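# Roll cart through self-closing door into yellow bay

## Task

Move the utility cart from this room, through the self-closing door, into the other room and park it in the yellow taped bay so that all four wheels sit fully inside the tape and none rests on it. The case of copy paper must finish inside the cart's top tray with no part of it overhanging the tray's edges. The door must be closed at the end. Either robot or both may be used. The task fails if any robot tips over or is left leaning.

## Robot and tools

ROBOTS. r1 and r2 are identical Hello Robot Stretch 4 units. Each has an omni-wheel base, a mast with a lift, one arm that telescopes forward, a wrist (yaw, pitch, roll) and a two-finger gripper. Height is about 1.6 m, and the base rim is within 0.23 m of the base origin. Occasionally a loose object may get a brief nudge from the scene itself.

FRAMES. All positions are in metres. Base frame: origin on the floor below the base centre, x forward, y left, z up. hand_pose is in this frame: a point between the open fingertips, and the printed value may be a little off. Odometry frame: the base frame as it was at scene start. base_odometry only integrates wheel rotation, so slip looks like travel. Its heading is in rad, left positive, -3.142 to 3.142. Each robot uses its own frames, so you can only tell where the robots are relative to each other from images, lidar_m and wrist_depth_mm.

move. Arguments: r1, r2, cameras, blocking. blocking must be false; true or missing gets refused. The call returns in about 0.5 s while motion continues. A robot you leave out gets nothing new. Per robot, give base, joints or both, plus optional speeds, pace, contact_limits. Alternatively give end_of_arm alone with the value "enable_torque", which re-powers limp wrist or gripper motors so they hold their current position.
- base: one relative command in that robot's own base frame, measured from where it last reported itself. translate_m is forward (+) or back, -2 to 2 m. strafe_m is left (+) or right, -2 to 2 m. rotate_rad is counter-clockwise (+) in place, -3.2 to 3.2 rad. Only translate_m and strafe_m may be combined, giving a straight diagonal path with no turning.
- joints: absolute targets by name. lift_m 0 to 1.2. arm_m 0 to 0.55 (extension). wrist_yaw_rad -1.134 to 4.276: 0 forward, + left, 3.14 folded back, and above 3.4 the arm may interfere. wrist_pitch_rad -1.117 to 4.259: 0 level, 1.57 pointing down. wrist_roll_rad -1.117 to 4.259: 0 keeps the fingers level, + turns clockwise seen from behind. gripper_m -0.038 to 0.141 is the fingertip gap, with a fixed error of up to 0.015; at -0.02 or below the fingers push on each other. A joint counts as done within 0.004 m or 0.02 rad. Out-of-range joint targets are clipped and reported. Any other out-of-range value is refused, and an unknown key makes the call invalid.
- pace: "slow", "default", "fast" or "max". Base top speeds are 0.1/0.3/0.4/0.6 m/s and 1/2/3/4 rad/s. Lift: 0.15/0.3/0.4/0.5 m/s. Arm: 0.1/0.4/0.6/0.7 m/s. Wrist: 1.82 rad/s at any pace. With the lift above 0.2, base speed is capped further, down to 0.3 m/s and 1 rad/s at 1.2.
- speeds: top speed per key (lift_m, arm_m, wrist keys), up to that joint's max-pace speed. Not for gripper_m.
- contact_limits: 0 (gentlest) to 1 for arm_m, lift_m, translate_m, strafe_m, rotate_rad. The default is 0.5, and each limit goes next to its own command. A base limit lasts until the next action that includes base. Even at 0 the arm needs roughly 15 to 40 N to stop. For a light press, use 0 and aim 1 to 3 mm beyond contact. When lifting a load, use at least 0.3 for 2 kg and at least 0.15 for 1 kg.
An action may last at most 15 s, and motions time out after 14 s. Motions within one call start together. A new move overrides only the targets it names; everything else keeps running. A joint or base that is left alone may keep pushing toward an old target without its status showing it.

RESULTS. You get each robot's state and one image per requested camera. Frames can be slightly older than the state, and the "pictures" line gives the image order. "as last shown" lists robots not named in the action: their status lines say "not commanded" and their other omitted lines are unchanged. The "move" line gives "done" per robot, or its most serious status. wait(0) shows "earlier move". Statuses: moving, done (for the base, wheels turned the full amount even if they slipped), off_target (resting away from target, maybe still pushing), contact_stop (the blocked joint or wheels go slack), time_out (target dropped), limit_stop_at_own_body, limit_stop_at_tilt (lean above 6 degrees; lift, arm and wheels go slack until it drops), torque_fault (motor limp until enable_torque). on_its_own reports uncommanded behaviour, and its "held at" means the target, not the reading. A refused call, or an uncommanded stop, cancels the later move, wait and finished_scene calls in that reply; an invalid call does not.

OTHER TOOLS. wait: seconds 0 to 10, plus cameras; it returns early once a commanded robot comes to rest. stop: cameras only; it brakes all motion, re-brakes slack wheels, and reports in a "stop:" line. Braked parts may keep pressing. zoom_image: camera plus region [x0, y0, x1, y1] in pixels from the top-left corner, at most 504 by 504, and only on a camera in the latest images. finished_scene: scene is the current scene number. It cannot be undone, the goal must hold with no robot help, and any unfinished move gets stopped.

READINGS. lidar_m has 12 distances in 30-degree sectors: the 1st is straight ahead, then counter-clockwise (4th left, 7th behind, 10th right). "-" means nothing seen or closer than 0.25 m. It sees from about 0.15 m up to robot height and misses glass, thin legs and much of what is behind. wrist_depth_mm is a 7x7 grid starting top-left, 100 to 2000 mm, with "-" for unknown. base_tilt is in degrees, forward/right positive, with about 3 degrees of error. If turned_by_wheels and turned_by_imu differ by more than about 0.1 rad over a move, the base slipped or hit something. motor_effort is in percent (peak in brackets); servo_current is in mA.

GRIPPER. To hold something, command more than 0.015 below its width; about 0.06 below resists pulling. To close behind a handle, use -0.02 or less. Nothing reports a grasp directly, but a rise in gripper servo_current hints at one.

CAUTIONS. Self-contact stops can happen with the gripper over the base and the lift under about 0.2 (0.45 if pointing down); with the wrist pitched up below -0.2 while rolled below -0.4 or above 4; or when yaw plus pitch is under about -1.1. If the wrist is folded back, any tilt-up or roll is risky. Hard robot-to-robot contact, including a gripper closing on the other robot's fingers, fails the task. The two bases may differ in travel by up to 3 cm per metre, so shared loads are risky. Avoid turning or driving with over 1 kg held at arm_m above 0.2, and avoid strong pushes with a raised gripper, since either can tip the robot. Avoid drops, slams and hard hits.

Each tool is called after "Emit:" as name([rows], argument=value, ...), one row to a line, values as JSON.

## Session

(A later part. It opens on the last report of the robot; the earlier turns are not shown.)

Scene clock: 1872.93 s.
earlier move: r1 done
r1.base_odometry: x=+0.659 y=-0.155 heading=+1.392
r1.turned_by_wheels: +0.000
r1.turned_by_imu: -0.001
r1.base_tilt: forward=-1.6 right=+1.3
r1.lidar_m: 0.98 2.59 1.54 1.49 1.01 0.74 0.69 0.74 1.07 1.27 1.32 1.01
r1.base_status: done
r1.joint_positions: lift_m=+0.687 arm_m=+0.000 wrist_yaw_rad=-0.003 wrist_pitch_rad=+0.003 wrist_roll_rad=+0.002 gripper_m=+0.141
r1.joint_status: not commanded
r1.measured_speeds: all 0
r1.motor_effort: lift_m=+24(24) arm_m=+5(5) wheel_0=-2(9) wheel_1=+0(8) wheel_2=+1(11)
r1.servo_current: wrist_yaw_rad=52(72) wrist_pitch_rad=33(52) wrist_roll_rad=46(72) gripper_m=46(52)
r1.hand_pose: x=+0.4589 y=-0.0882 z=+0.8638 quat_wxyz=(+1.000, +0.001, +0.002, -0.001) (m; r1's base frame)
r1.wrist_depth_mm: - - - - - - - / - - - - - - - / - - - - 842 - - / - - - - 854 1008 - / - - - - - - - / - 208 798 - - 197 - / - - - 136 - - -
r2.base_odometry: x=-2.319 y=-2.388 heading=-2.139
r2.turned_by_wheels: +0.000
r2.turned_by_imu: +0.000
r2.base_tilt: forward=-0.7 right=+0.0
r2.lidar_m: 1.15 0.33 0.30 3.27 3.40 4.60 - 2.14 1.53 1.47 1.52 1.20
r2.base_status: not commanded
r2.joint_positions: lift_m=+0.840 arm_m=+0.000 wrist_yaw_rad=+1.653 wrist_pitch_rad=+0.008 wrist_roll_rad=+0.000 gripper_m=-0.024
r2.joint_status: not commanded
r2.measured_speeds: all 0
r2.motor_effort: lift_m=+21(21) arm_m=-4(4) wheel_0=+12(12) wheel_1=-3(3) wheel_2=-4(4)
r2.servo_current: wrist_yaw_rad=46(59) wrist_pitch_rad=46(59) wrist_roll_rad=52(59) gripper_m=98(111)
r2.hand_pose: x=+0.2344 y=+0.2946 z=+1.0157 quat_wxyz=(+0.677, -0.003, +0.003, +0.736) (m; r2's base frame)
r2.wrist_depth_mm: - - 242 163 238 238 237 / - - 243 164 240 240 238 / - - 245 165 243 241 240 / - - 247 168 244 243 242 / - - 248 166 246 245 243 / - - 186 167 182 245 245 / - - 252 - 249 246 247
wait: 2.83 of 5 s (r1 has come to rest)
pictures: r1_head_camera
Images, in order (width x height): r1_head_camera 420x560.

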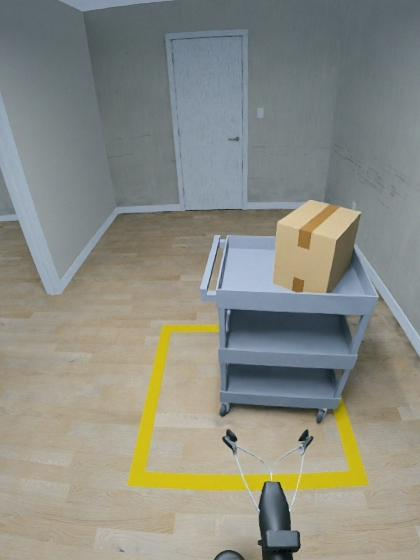

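Emit:
move(blocking=false, cameras=["r1_head_camera"])

Emit:
zoom_image(camera="r1_head_camera", region=[120, 200, 400, 490])

Scene clock: 1912.03 s.
r1.base_odometry: x=+0.659 y=-0.155 heading=+1.392
r1.turned_by_wheels: +0.000
r1.turned_by_imu: +0.000
r1.base_tilt: forward=-1.6 right=+1.3
r1.lidar_m: 0.98 2.63 1.54 1.49 1.02 0.73 0.70 0.75 1.03 1.27 1.35 0.99
r1.base_status: done
r1.joint_positions: lift_m=+0.687 arm_m=+0.000 wrist_yaw_rad=-0.003 wrist_pitch_rad=+0.003 wrist_roll_rad=+0.002 gripper_m=+0.141
r1.joint_status: not commanded
r1.measured_speeds: all 0
r1.motor_effort: lift_m=+24(24) arm_m=+4(5) wheel_0=-2(9) wheel_1=-1(8) wheel_2=+1(11)
r1.servo_current: wrist_yaw_rad=65(72) wrist_pitch_rad=46(52) wrist_roll_rad=46(72) gripper_m=46(52)
r1.hand_pose: x=+0.4589 y=-0.0882 z=+0.8638 quat_wxyz=(+1.000, +0.001, +0.002, -0.001) (m; r1's base frame)
r1.wrist_depth_mm: - - - - - - - / - - - - - - - / - - - - 842 - - / - - - - 854 1008 - / - - - - - - - / - 208 809 - - 197 - / - - - 136 - - -
r2.base_odometry: x=-2.319 y=-2.388 heading=-2.139
r2.turned_by_wheels: +0.000
r2.turned_by_imu: +0.000
r2.base_tilt: forward=-0.7 right=+0.0
r2.lidar_m: 1.15 0.34 0.33 3.28 3.37 4.60 - 2.17 1.54 1.45 1.52 1.20
r2.base_status: not commanded
r2.joint_positions: lift_m=+0.840 arm_m=+0.000 wrist_yaw_rad=+1.653 wrist_pitch_rad=+0.008 wrist_roll_rad=+0.000 gripper_m=-0.024
r2.joint_status: not commanded
r2.measured_speeds: all 0
r2.motor_effort: lift_m=+21(21) arm_m=-3(4) wheel_0=+12(12) wheel_1=-3(3) wheel_2=-4(4)
r2.servo_current: wrist_yaw_rad=52(59) wrist_pitch_rad=52(59) wrist_roll_rad=46(59) gripper_m=98(111)
r2.hand_pose: x=+0.2344 y=+0.2946 z=+1.0157 quat_wxyz=(+0.677, -0.003, +0.003, +0.736) (m; r2's base frame)
r2.wrist_depth_mm: - - 242 163 239 238 237 / - - 244 164 240 240 238 / - - 245 164 243 241 241 / - - 246 167 243 243 241 / - - 249 166 246 244 244 / - - 187 167 183 246 245 / - - 252 - 249 246 247
pictures: r1_head_camera
Images, in order (width x height): r1_head_camera 420x560.

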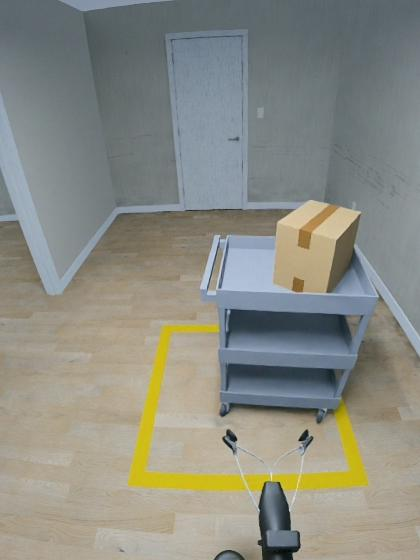

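Scaled by 1.738 from the camera's 420x560 image, which has a finer 600x800 frame.

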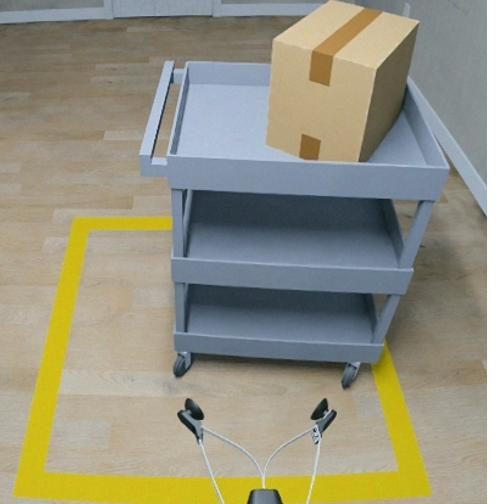

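Emit:
move(blocking=false, r1={"base":{"strafe_m":-0.85},"joints":{"gripper_m":-0.02,"wrist_yaw_rad":0.8}}, cameras=[])

Emit:
wait(seconds=6, cameras=["r1_head_camera","r1_head_left_camera"])

Scene clock: 1942.00 s.
move: r1 moving
r1.base_odometry: x=+0.694 y=-0.162 heading=+1.392
r1.turned_by_wheels: +0.000
r1.turned_by_imu: +0.000
r1.base_tilt: forward=-1.6 right=+1.3
r1.lidar_m: 0.98 2.66 1.56 1.52 0.99 0.75 0.70 0.75 1.02 1.24 1.32 1.01
r1.base_status: strafe_m moving
r1.joint_positions: lift_m=+0.687 arm_m=+0.000 wrist_yaw_rad=+0.584 wrist_pitch_rad=+0.003 wrist_roll_rad=+0.002 gripper_m=+0.130
r1.joint_status: wrist_yaw_rad moving; gripper_m moving
r1.measured_speeds: translate_m=+0.000 strafe_m=-0.140 rotate_rad=+0.000 lift_m=+0.000 arm_m=+0.000 wrist_yaw_rad=+1.744 wrist_pitch_rad=+0.000 wrist_roll_rad=+0.000
r1.motor_effort: lift_m=+24(24) arm_m=+4(5) wheel_0=+10(10) wheel_1=-9(9) wheel_2=+1(1)
r1.servo_current: wrist_yaw_rad=65(124) wrist_pitch_rad=46(46) wrist_roll_rad=52(59) gripper_m=91(91)
r1.hand_pose: x=+0.4596 y=+0.0861 z=+0.8638 quat_wxyz=(+0.958, +0.001, +0.002, +0.288) (m; r1's base frame)
r1.wrist_depth_mm: - - - - - - - / - - - - - - - / - - - - - - - / - - - - - - - / - - - - - 723 - / - 211 - - - 198 - / 1983 1983 - 147 - 178 -
r2: as last shown
r2.base_tilt: forward=-0.7 right=+0.1
r2.lidar_m: 1.16 0.32 0.31 3.26 3.37 4.55 - 2.15 1.54 1.46 1.53 1.21
r2.motor_effort: lift_m=+21(21) arm_m=-4(4) wheel_0=+12(12) wheel_1=-3(3) wheel_2=-3(4)
r2.servo_current: wrist_yaw_rad=33(52) wrist_pitch_rad=52(59) wrist_roll_rad=46(52) gripper_m=98(111)
r2.wrist_depth_mm: - - 242 163 240 239 237 / - - 244 164 241 239 238 / - - 245 164 244 241 239 / - - 248 167 243 242 242 / - - 249 166 246 244 244 / - - 187 166 182 247 246 / - - 251 - 249 246 247
pictures: none
No camera images: "cameras" was empty.

Scene clock: 1945.67 s.
earlier move: r1 done
r1.base_odometry: x=+1.495 y=-0.306 heading=+1.392
r1.turned_by_wheels: +0.000
r1.turned_by_imu: -0.006
r1.base_tilt: forward=-1.6 right=+1.3
r1.lidar_m: 1.06 0.98 2.42 2.33 1.02 0.75 0.70 0.66 0.48 0.44 0.42 0.65
r1.base_status: done
r1.joint_positions: lift_m=+0.687 arm_m=+0.000 wrist_yaw_rad=+0.797 wrist_pitch_rad=+0.003 wrist_roll_rad=+0.002 gripper_m=-0.019
r1.joint_status: all done
r1.measured_speeds: all 0
r1.motor_effort: lift_m=+24(24) arm_m=+5(5) wheel_0=+0(13) wheel_1=-1(11) wheel_2=+0(2)
r1.servo_current: wrist_yaw_rad=46(124) wrist_pitch_rad=46(52) wrist_roll_rad=46(65) gripper_m=52(124)
r1.hand_pose: x=+0.4348 y=+0.1453 z=+0.8638 quat_wxyz=(+0.922, +0.000, +0.002, +0.388) (m; r1's base frame)
r1.wrist_depth_mm: - - - - - - - / - - - - - - - / - - - - 891 917 - / - - - - 878 878 - / - - - - - - - / - - - 199 181 - - / - - 180 147 144 - 1921
r2.base_odometry: x=-2.319 y=-2.388 heading=-2.139
r2.turned_by_wheels: +0.000
r2.turned_by_imu: +0.001
r2.base_tilt: forward=-0.7 right=+0.1
r2.lidar_m: 1.16 0.33 0.32 3.27 3.42 4.61 - 2.14 1.53 1.46 1.51 1.21
r2.base_status: not commanded
r2.joint_positions: lift_m=+0.840 arm_m=+0.000 wrist_yaw_rad=+1.653 wrist_pitch_rad=+0.008 wrist_roll_rad=+0.000 gripper_m=-0.024
r2.joint_status: not commanded
r2.measured_speeds: all 0
r2.motor_effort: lift_m=+21(21) arm_m=-4(4) wheel_0=+11(12) wheel_1=-3(3) wheel_2=-4(4)
r2.servo_current: wrist_yaw_rad=59(59) wrist_pitch_rad=52(59) wrist_roll_rad=52(59) gripper_m=104(111)
r2.hand_pose: x=+0.2344 y=+0.2946 z=+1.0157 quat_wxyz=(+0.677, -0.003, +0.003, +0.736) (m; r2's base frame)
r2.wrist_depth_mm: - - 243 163 239 238 237 / - - 243 164 241 241 239 / - - 245 164 242 241 240 / - - 246 167 244 243 241 / - - 249 166 245 244 243 / - - 187 167 182 246 246 / - - 251 - 249 247 247
wait: 3.67 of 6 s (r1 has come to rest)
pictures: r1_head_camera, r1_head_left_camera
Images, in order (width x height): r1_head_camera 420x560, r1_head_left_camera 420x672.

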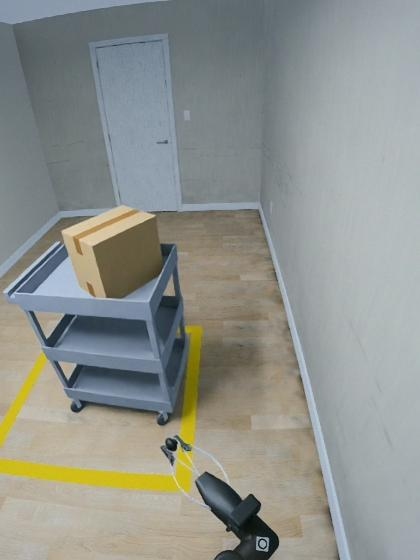

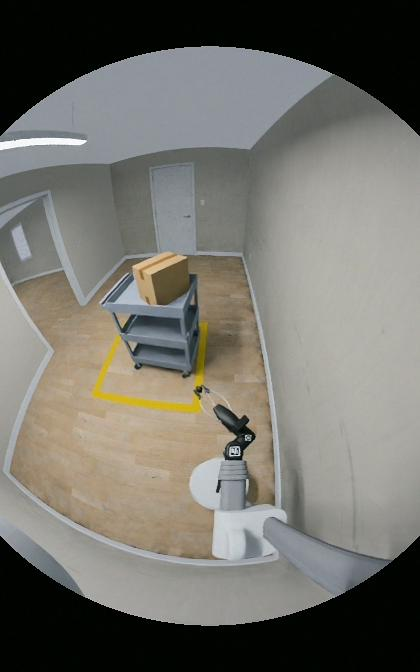

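Emit:
move(blocking=false, r1={"base":{"translate_m":0.3},"joints":{"wrist_yaw_rad":0.4,"arm_m":0.3}}, cameras=[])

Emit:
wait(seconds=4, cameras=["r1_head_camera","r1_wrist_camera"])

Scene clock: 1956.97 s.
move: r1 moving
r1.base_odometry: x=+1.501 y=-0.276 heading=+1.392
r1.turned_by_wheels: +0.000
r1.turned_by_imu: +0.000
r1.base_tilt: forward=-1.6 right=+1.2
r1.lidar_m: 1.02 0.96 2.43 2.32 1.05 0.79 0.73 0.64 0.46 0.42 0.46 0.63
r1.base_status: translate_m moving
r1.joint_positions: lift_m=+0.687 arm_m=+0.051 wrist_yaw_rad=+0.408 wrist_pitch_rad=+0.003 wrist_roll_rad=+0.002 gripper_m=-0.019
r1.joint_status: arm_m moving; wrist_yaw_rad moving
r1.measured_speeds: translate_m=+0.121 strafe_m=-0.003 rotate_rad=+0.006 lift_m=+0.000 arm_m=+0.195 wrist_yaw_rad=-0.273 wrist_pitch_rad=+0.000 wrist_roll_rad=+0.000
r1.motor_effort: lift_m=+24(24) arm_m=+4(7) wheel_0=+5(8) wheel_1=+5(7) wheel_2=-9(10)
r1.servo_current: wrist_yaw_rad=26(98) wrist_pitch_rad=39(46) wrist_roll_rad=52(65) gripper_m=52(59)
r1.hand_pose: x=+0.5209 y=+0.0342 z=+0.8638 quat_wxyz=(+0.979, +0.001, +0.002, +0.203) (m; r1's base frame)
r1.wrist_depth_mm: - - - - - - - / - - - - - - - / - - 878 946 - - - / - - 866 976 - - - / - - - - - - - / - - 209 198 - - - / - 140 163 147 144 1863 1921
r2: as last shown
r2.turned_by_imu: +0.000
r2.lidar_m: 1.16 0.33 0.32 3.28 3.38 4.58 - 2.13 1.53 1.47 1.53 1.21
r2.servo_current: wrist_yaw_rad=46(52) wrist_pitch_rad=46(52) wrist_roll_rad=52(65) gripper_m=98(111)
r2.wrist_depth_mm: - - 242 163 239 238 237 / - - 244 164 241 240 239 / - - 246 164 244 241 241 / - - 247 167 244 243 242 / - - 248 166 245 245 244 / - - 186 167 182 246 245 / - - 252 - 249 247 246
pictures: none
No camera images: "cameras" was empty.

Scene clock: 1958.93 s.
earlier move: r1 done
r1.base_odometry: x=+1.549 y=-0.011 heading=+1.392
r1.turned_by_wheels: +0.000
r1.turned_by_imu: +0.000
r1.base_tilt: forward=-1.6 right=+1.3
r1.lidar_m: 0.94 0.71 1.01 2.32 1.45 1.06 1.01 0.66 0.46 0.44 0.45 0.66
r1.base_status: done
r1.joint_positions: lift_m=+0.687 arm_m=+0.300 wrist_yaw_rad=+0.403 wrist_pitch_rad=+0.003 wrist_roll_rad=+0.002 gripper_m=-0.019
r1.joint_status: all done
r1.measured_speeds: all 0
r1.motor_effort: lift_m=+24(24) arm_m=+5(7) wheel_0=+2(10) wheel_1=+2(8) wheel_2=+2(10)
r1.servo_current: wrist_yaw_rad=46(98) wrist_pitch_rad=39(52) wrist_roll_rad=46(65) gripper_m=59(59)
r1.hand_pose: x=+0.7704 y=+0.0326 z=+0.8638 quat_wxyz=(+0.980, +0.001, +0.002, +0.200) (m; r1's base frame)
r1.wrist_depth_mm: - - - - - - - / 424 473 - - - - - / 424 466 - - - - - / 424 462 - - - - - / 415 427 496 - - - - / 314 384 445 198 - - - / 312 362 179 166 154 1863 1921
r2.base_odometry: x=-2.319 y=-2.388 heading=-2.139
r2.turned_by_wheels: +0.000
r2.turned_by_imu: +0.000
r2.base_tilt: forward=-0.6 right=+0.1
r2.lidar_m: 1.15 0.36 0.31 3.27 3.39 4.59 - 2.15 1.54 1.45 1.49 1.20
r2.base_status: not commanded
r2.joint_positions: lift_m=+0.840 arm_m=+0.000 wrist_yaw_rad=+1.653 wrist_pitch_rad=+0.008 wrist_roll_rad=+0.000 gripper_m=-0.024
r2.joint_status: not commanded
r2.measured_speeds: all 0
r2.motor_effort: lift_m=+21(21) arm_m=-4(4) wheel_0=+12(12) wheel_1=-3(3) wheel_2=-4(4)
r2.servo_current: wrist_yaw_rad=46(59) wrist_pitch_rad=46(59) wrist_roll_rad=46(65) gripper_m=98(117)
r2.hand_pose: x=+0.2344 y=+0.2946 z=+1.0157 quat_wxyz=(+0.677, -0.003, +0.003, +0.736) (m; r2's base frame)
r2.wrist_depth_mm: - - 242 163 240 239 237 / - - 244 164 241 239 239 / - - 245 164 243 242 240 / - - 247 167 245 244 243 / - - 249 166 245 245 244 / - - 186 167 182 247 245 / - - 252 - 249 247 247
wait: 1.97 of 4 s (r1 has come to rest)
pictures: r1_head_camera, r1_wrist_camera
Images, in order (width x height): r1_head_camera 420x560, r1_wrist_camera 616x392.

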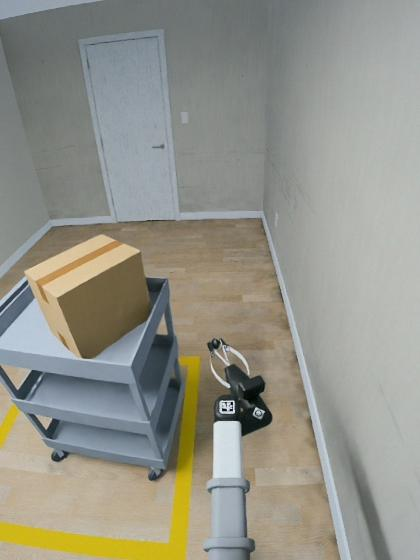

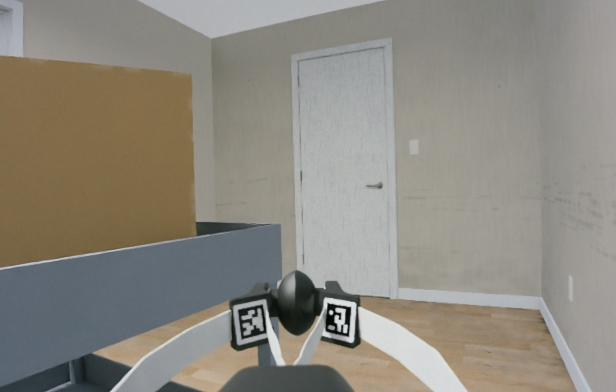

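Emit:
move(blocking=false, r1={"joints":{"wrist_yaw_rad":0.75,"arm_m":0.34},"speeds":{"wrist_yaw_rad":0.3}}, cameras=[])

Emit:
wait(seconds=3, cameras=["r1_head_camera"])

Scene clock: 1968.53 s.
move: r1 moving
r1.base_odometry: x=+1.549 y=-0.011 heading=+1.392
r1.turned_by_wheels: +0.000
r1.turned_by_imu: +0.000
r1.base_tilt: forward=-1.5 right=+1.3
r1.lidar_m: 0.99 0.72 1.00 2.33 1.45 1.05 1.01 0.66 0.46 0.43 0.47 0.63
r1.base_status: not commanded
r1.joint_positions: lift_m=+0.687 arm_m=+0.337 wrist_yaw_rad=+0.526 wrist_pitch_rad=+0.003 wrist_roll_rad=+0.002 gripper_m=-0.019
r1.joint_status: arm_m moving; wrist_yaw_rad moving
r1.measured_speeds: translate_m=+0.000 strafe_m=+0.000 rotate_rad=+0.000 lift_m=+0.000 arm_m=+0.059 wrist_yaw_rad=+0.303 wrist_pitch_rad=+0.000 wrist_roll_rad=+0.000
r1.motor_effort: lift_m=+24(24) arm_m=+3(7) wheel_0=+2(3) wheel_1=+2(2) wheel_2=+2(2)
r1.servo_current: wrist_yaw_rad=65(78) wrist_pitch_rad=46(52) wrist_roll_rad=52(52) gripper_m=46(52)
r1.hand_pose: x=+0.8007 y=+0.0692 z=+0.8638 quat_wxyz=(+0.966, +0.001, +0.002, +0.260) (m; r1's base frame)
r1.wrist_depth_mm: - - - - - - - / 404 436 - - - - - / 399 436 - - - - - / 402 439 - - - - - / 397 424 462 569 - - - / 296 355 404 198 - - - / 293 325 179 179 154 1921 1983
r2: as last shown
r2.base_tilt: forward=-0.7 right=+0.0
r2.lidar_m: 1.16 0.34 0.31 3.30 3.40 4.58 - 2.15 1.53 1.45 1.51 1.22
r2.servo_current: wrist_yaw_rad=46(52) wrist_pitch_rad=52(52) wrist_roll_rad=46(52) gripper_m=104(111)
r2.wrist_depth_mm: - - 241 163 240 239 237 / - - 245 164 241 241 239 / - - 245 165 242 241 240 / - - 247 168 245 242 242 / - - 248 166 246 244 243 / - - 187 167 182 247 245 / - - 251 - 249 246 246
pictures: none
No camera images: "cameras" was empty.

Scene clock: 1969.63 s.
earlier move: r1 done
r1.base_odometry: x=+1.549 y=-0.011 heading=+1.392
r1.turned_by_wheels: +0.000
r1.turned_by_imu: +0.000
r1.base_tilt: forward=-1.6 right=+1.3
r1.lidar_m: 0.98 0.72 0.99 2.32 1.48 1.07 1.01 0.65 0.47 0.44 0.45 0.66
r1.base_status: not commanded
r1.joint_positions: lift_m=+0.687 arm_m=+0.340 wrist_yaw_rad=+0.747 wrist_pitch_rad=+0.003 wrist_roll_rad=+0.002 gripper_m=-0.019
r1.joint_status: all done
r1.measured_speeds: all 0
r1.motor_effort: lift_m=+24(24) arm_m=+5(7) wheel_0=+2(3) wheel_1=+2(2) wheel_2=+2(2)
r1.servo_current: wrist_yaw_rad=72(78) wrist_pitch_rad=46(52) wrist_roll_rad=65(65) gripper_m=59(59)
r1.hand_pose: x=+0.7818 y=+0.1318 z=+0.8638 quat_wxyz=(+0.931, +0.000, +0.002, +0.365) (m; r1's base frame)
r1.wrist_depth_mm: - - - - - - - / 407 421 436 455 - - - / 410 421 436 455 - - - / 410 415 439 459 - - - / 410 418 430 439 512 - - / 258 291 317 200 500 - - / 252 279 164 184 154 1863 1983
r2.base_odometry: x=-2.319 y=-2.388 heading=-2.139
r2.turned_by_wheels: +0.000
r2.turned_by_imu: +0.000
r2.base_tilt: forward=-0.7 right=+0.0
r2.lidar_m: 1.14 0.31 0.32 3.29 3.39 4.56 - 2.13 1.53 1.46 1.55 1.22
r2.base_status: not commanded
r2.joint_positions: lift_m=+0.840 arm_m=+0.000 wrist_yaw_rad=+1.653 wrist_pitch_rad=+0.008 wrist_roll_rad=+0.000 gripper_m=-0.024
r2.joint_status: not commanded
r2.measured_speeds: all 0
r2.motor_effort: lift_m=+21(21) arm_m=-4(4) wheel_0=+12(12) wheel_1=-3(3) wheel_2=-4(4)
r2.servo_current: wrist_yaw_rad=52(59) wrist_pitch_rad=46(59) wrist_roll_rad=46(59) gripper_m=104(111)
r2.hand_pose: x=+0.2344 y=+0.2946 z=+1.0157 quat_wxyz=(+0.677, -0.003, +0.003, +0.736) (m; r2's base frame)
r2.wrist_depth_mm: - - 242 163 239 239 237 / - - 244 164 241 240 239 / - - 246 165 242 242 240 / - - 247 167 244 243 241 / - - 249 166 246 245 244 / - - 187 167 182 246 244 / - - 251 - 249 247 247
wait: 1.10 of 3 s (r1 has come to rest)
pictures: r1_head_camera
Images, in order (width x height): r1_head_camera 420x560.

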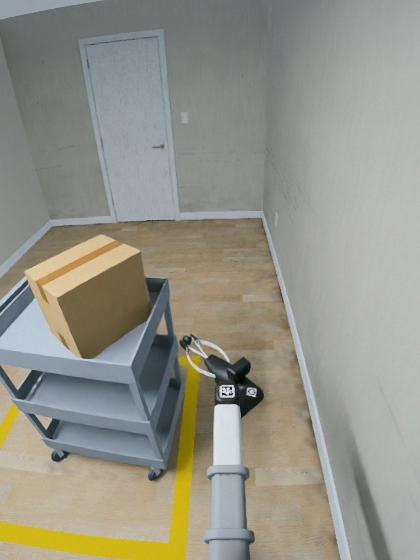

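Emit:
move(blocking=false, r1={"base":{"strafe_m":0.2},"pace":"slow"}, cameras=[])

Emit:
wait(seconds=4, cameras=["r1_head_camera"])

Scene clock: 1974.67 s.
move: r1 moving
r1.base_odometry: x=+1.534 y=-0.009 heading=+1.392
r1.turned_by_wheels: +0.000
r1.turned_by_imu: +0.000
r1.base_tilt: forward=-1.6 right=+1.3
r1.lidar_m: 0.91 0.72 1.00 2.32 1.46 1.03 1.00 0.68 0.50 0.45 0.48 0.67
r1.base_status: strafe_m moving
r1.joint_positions: lift_m=+0.687 arm_m=+0.340 wrist_yaw_rad=+0.747 wrist_pitch_rad=+0.003 wrist_roll_rad=+0.002 gripper_m=-0.019
r1.joint_status: not commanded
r1.measured_speeds: translate_m=+0.000 strafe_m=+0.056 rotate_rad=+0.000 lift_m=+0.000 arm_m=+0.000 wrist_yaw_rad=+0.000 wrist_pitch_rad=+0.000 wrist_roll_rad=+0.000
r1.motor_effort: lift_m=+24(24) arm_m=+5(5) wheel_0=-6(9) wheel_1=+5(7) wheel_2=-1(2)
r1.servo_current: wrist_yaw_rad=59(59) wrist_pitch_rad=46(52) wrist_roll_rad=52(59) gripper_m=59(59)
r1.hand_pose: x=+0.7818 y=+0.1318 z=+0.8638 quat_wxyz=(+0.931, +0.000, +0.002, +0.365) (m; r1's base frame)
r1.wrist_depth_mm: - - - - - - - / 397 413 427 442 - - - / 399 410 433 445 - - - / 399 413 433 449 - - - / 402 410 421 421 496 - - / 248 281 307 198 477 - - / 243 268 163 183 154 1921 1921
r2: as last shown
r2.lidar_m: 1.16 0.35 0.32 3.29 3.39 4.59 - 2.11 1.54 1.45 1.52 1.24
r2.motor_effort: lift_m=+21(21) arm_m=-4(4) wheel_0=+12(12) wheel_1=-3(3) wheel_2=-3(4)
r2.servo_current: wrist_yaw_rad=46(59) wrist_pitch_rad=46(52) wrist_roll_rad=59(59) gripper_m=104(111)
r2.wrist_depth_mm: - - 242 163 239 238 237 / - - 243 164 241 240 239 / - - 245 164 242 241 240 / - - 247 167 245 242 242 / - - 247 167 246 244 243 / - - 186 167 182 246 245 / - - 251 - 249 247 247
pictures: none
No camera images: "cameras" was empty.

Scene clock: 1977.30 s.
earlier move: r1 done
r1.base_odometry: x=+1.352 y=+0.024 heading=+1.392
r1.turned_by_wheels: -0.001
r1.turned_by_imu: -0.001
r1.base_tilt: forward=-1.6 right=+1.3
r1.lidar_m: 0.66 0.68 1.11 2.12 1.42 1.05 0.99 0.93 0.67 0.63 0.67 0.94
r1.base_status: done
r1.joint_positions: lift_m=+0.687 arm_m=+0.340 wrist_yaw_rad=+0.746 wrist_pitch_rad=+0.003 wrist_roll_rad=+0.002 gripper_m=-0.019
r1.joint_status: not commanded
r1.measured_speeds: all 0
r1.motor_effort: lift_m=+24(24) arm_m=+5(5) wheel_0=-6(18) wheel_1=+1(8) wheel_2=-1(10)
r1.servo_current: wrist_yaw_rad=33(72) wrist_pitch_rad=39(59) wrist_roll_rad=52(72) gripper_m=46(59)
r1.hand_pose: x=+0.7819 y=+0.1315 z=+0.8638 quat_wxyz=(+0.931, +0.000, +0.002, +0.364) (m; r1's base frame)
r1.wrist_depth_mm: - 345 349 362 370 - - / - 343 349 359 366 - - / - 343 353 359 370 - - / - 343 351 359 368 - - / - 345 351 362 368 397 - / - 195 204 199 301 384 - / 212 174 204 187 155 433 1921
r2.base_odometry: x=-2.319 y=-2.388 heading=-2.139
r2.turned_by_wheels: +0.000
r2.turned_by_imu: +0.000
r2.base_tilt: forward=-0.7 right=+0.0
r2.lidar_m: 1.16 0.36 0.31 3.27 3.40 4.59 - 2.14 1.54 1.45 1.53 1.20
r2.base_status: not commanded
r2.joint_positions: lift_m=+0.840 arm_m=+0.000 wrist_yaw_rad=+1.653 wrist_pitch_rad=+0.008 wrist_roll_rad=+0.000 gripper_m=-0.024
r2.joint_status: not commanded
r2.measured_speeds: all 0
r2.motor_effort: lift_m=+21(21) arm_m=-4(4) wheel_0=+12(12) wheel_1=-2(3) wheel_2=-3(4)
r2.servo_current: wrist_yaw_rad=46(59) wrist_pitch_rad=52(59) wrist_roll_rad=52(59) gripper_m=98(111)
r2.hand_pose: x=+0.2344 y=+0.2946 z=+1.0157 quat_wxyz=(+0.677, -0.003, +0.003, +0.736) (m; r2's base frame)
r2.wrist_depth_mm: - - 242 163 240 239 237 / - - 244 164 241 239 238 / - - 245 164 243 241 240 / - - 247 167 244 243 241 / - - 248 166 246 244 244 / - - 187 167 182 247 244 / - - 252 - 248 246 246
wait: 2.63 of 4 s (r1 has come to rest)
pictures: r1_head_camera
Images, in order (width x height): r1_head_camera 420x560.

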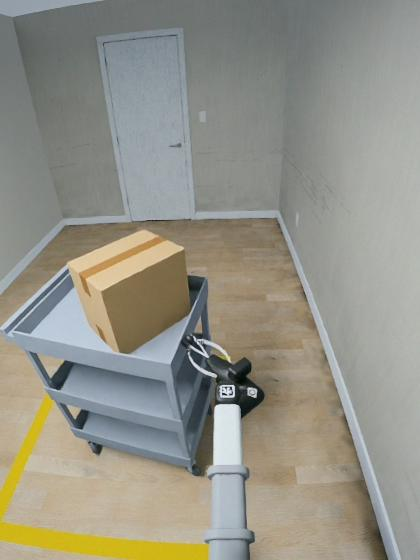

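Emit:
move(blocking=false, r1={"base":{"strafe_m":0.1},"pace":"slow"}, cameras=[])

Emit:
wait(seconds=4, cameras=["r1_head_camera"])

Emit:
zoom_image(camera="r1_head_camera", region=[0, 240, 280, 560])

Scene clock: 1984.37 s.
move: r1 moving
r1.base_odometry: x=+1.338 y=+0.027 heading=+1.390
r1.turned_by_wheels: -0.001
r1.turned_by_imu: -0.001
r1.base_tilt: forward=-1.6 right=+1.3
r1.lidar_m: 0.70 0.71 2.21 2.11 1.46 1.07 1.02 0.94 0.68 0.64 0.69 0.95
r1.base_status: strafe_m moving
r1.joint_positions: lift_m=+0.687 arm_m=+0.340 wrist_yaw_rad=+0.746 wrist_pitch_rad=+0.003 wrist_roll_rad=+0.002 gripper_m=-0.019
r1.joint_status: not commanded
r1.measured_speeds: translate_m=+0.001 strafe_m=+0.056 rotate_rad=-0.003 lift_m=+0.000 arm_m=+0.000 wrist_yaw_rad=+0.000 wrist_pitch_rad=+0.000 wrist_roll_rad=+0.000
r1.motor_effort: lift_m=+24(24) arm_m=+5(5) wheel_0=-12(14) wheel_1=+2(7) wheel_2=-4(4)
r1.servo_current: wrist_yaw_rad=52(72) wrist_pitch_rad=46(52) wrist_roll_rad=59(59) gripper_m=46(52)
r1.hand_pose: x=+0.7819 y=+0.1315 z=+0.8638 quat_wxyz=(+0.931, +0.000, +0.002, +0.364) (m; r1's base frame)
r1.wrist_depth_mm: - 343 353 362 368 - - / - 343 349 359 368 - - / - 343 347 357 370 - - / - 342 351 359 370 - - / - 343 353 359 368 410 - / - 193 198 200 289 379 - / 634 175 202 230 166 449 1921
r2: as last shown
r2.lidar_m: 1.16 0.31 0.32 3.28 3.40 4.58 - 2.12 1.55 1.43 1.52 1.23
r2.motor_effort: lift_m=+21(21) arm_m=-4(4) wheel_0=+12(12) wheel_1=-3(3) wheel_2=-4(4)
r2.servo_current: wrist_yaw_rad=52(59) wrist_pitch_rad=52(52) wrist_roll_rad=39(52) gripper_m=104(111)
r2.wrist_depth_mm: - - 242 163 240 238 237 / - - 244 164 241 239 239 / - - 246 165 242 242 240 / - - 247 167 245 243 242 / - - 248 166 245 245 243 / - - 187 167 182 245 245 / - - 252 - 249 247 246
pictures: none
No camera images: "cameras" was empty.

Scene clock: 1986.00 s.
earlier move: r1 done
r1.base_odometry: x=+1.254 y=+0.042 heading=+1.391
r1.turned_by_wheels: +0.001
r1.turned_by_imu: +0.001
r1.base_tilt: forward=-1.5 right=+1.3
r1.lidar_m: 0.70 0.73 2.11 2.01 1.44 1.06 1.01 1.08 0.78 0.74 0.78 1.07
r1.base_status: done
r1.joint_positions: lift_m=+0.687 arm_m=+0.340 wrist_yaw_rad=+0.747 wrist_pitch_rad=+0.003 wrist_roll_rad=+0.002 gripper_m=-0.019
r1.joint_status: not commanded
r1.measured_speeds: all 0
r1.motor_effort: lift_m=+24(24) arm_m=+4(5) wheel_0=-5(15) wheel_1=+3(7) wheel_2=-1(4)
r1.servo_current: wrist_yaw_rad=52(72) wrist_pitch_rad=39(52) wrist_roll_rad=46(65) gripper_m=46(59)
r1.hand_pose: x=+0.7818 y=+0.1318 z=+0.8638 quat_wxyz=(+0.931, +0.000, +0.002, +0.365) (m; r1's base frame)
r1.wrist_depth_mm: - - - 370 362 - - / - - 370 366 364 - - / - - 373 370 364 - - / - - 375 368 366 - - / - 691 377 373 364 345 384 / - 216 206 198 277 322 375 / - 196 209 183 162 329 1708
r2.base_odometry: x=-2.319 y=-2.388 heading=-2.139
r2.turned_by_wheels: +0.000
r2.turned_by_imu: +0.000
r2.base_tilt: forward=-0.7 right=+0.1
r2.lidar_m: 1.16 0.34 0.30 3.27 3.41 4.60 - 2.13 1.53 1.45 1.53 1.20
r2.base_status: not commanded
r2.joint_positions: lift_m=+0.840 arm_m=+0.000 wrist_yaw_rad=+1.653 wrist_pitch_rad=+0.008 wrist_roll_rad=+0.000 gripper_m=-0.024
r2.joint_status: not commanded
r2.measured_speeds: all 0
r2.motor_effort: lift_m=+21(21) arm_m=-4(4) wheel_0=+12(12) wheel_1=-2(3) wheel_2=-4(4)
r2.servo_current: wrist_yaw_rad=46(65) wrist_pitch_rad=52(59) wrist_roll_rad=46(52) gripper_m=104(111)
r2.hand_pose: x=+0.2344 y=+0.2946 z=+1.0157 quat_wxyz=(+0.677, -0.003, +0.003, +0.736) (m; r2's base frame)
r2.wrist_depth_mm: - - 242 163 239 238 237 / - - 244 164 241 240 238 / - - 245 164 243 241 240 / - - 247 168 245 243 241 / - - 249 166 245 245 244 / - - 186 167 182 246 245 / - - 252 - 249 246 247
wait: 1.63 of 4 s (r1 has come to rest)
pictures: r1_head_camera
Images, in order (width x height): r1_head_camera 420x560.

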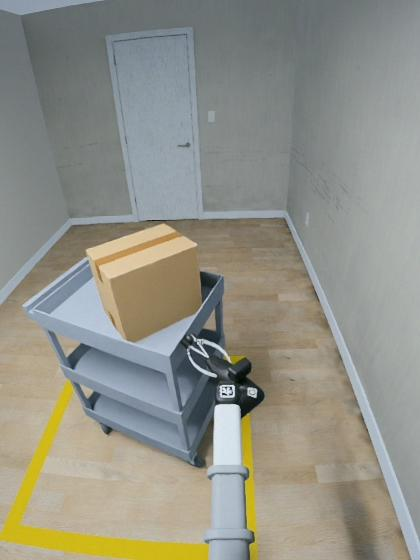

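Scaled by 1.575 from the camera's 420x560 image, which has a finer 600x800 frame.

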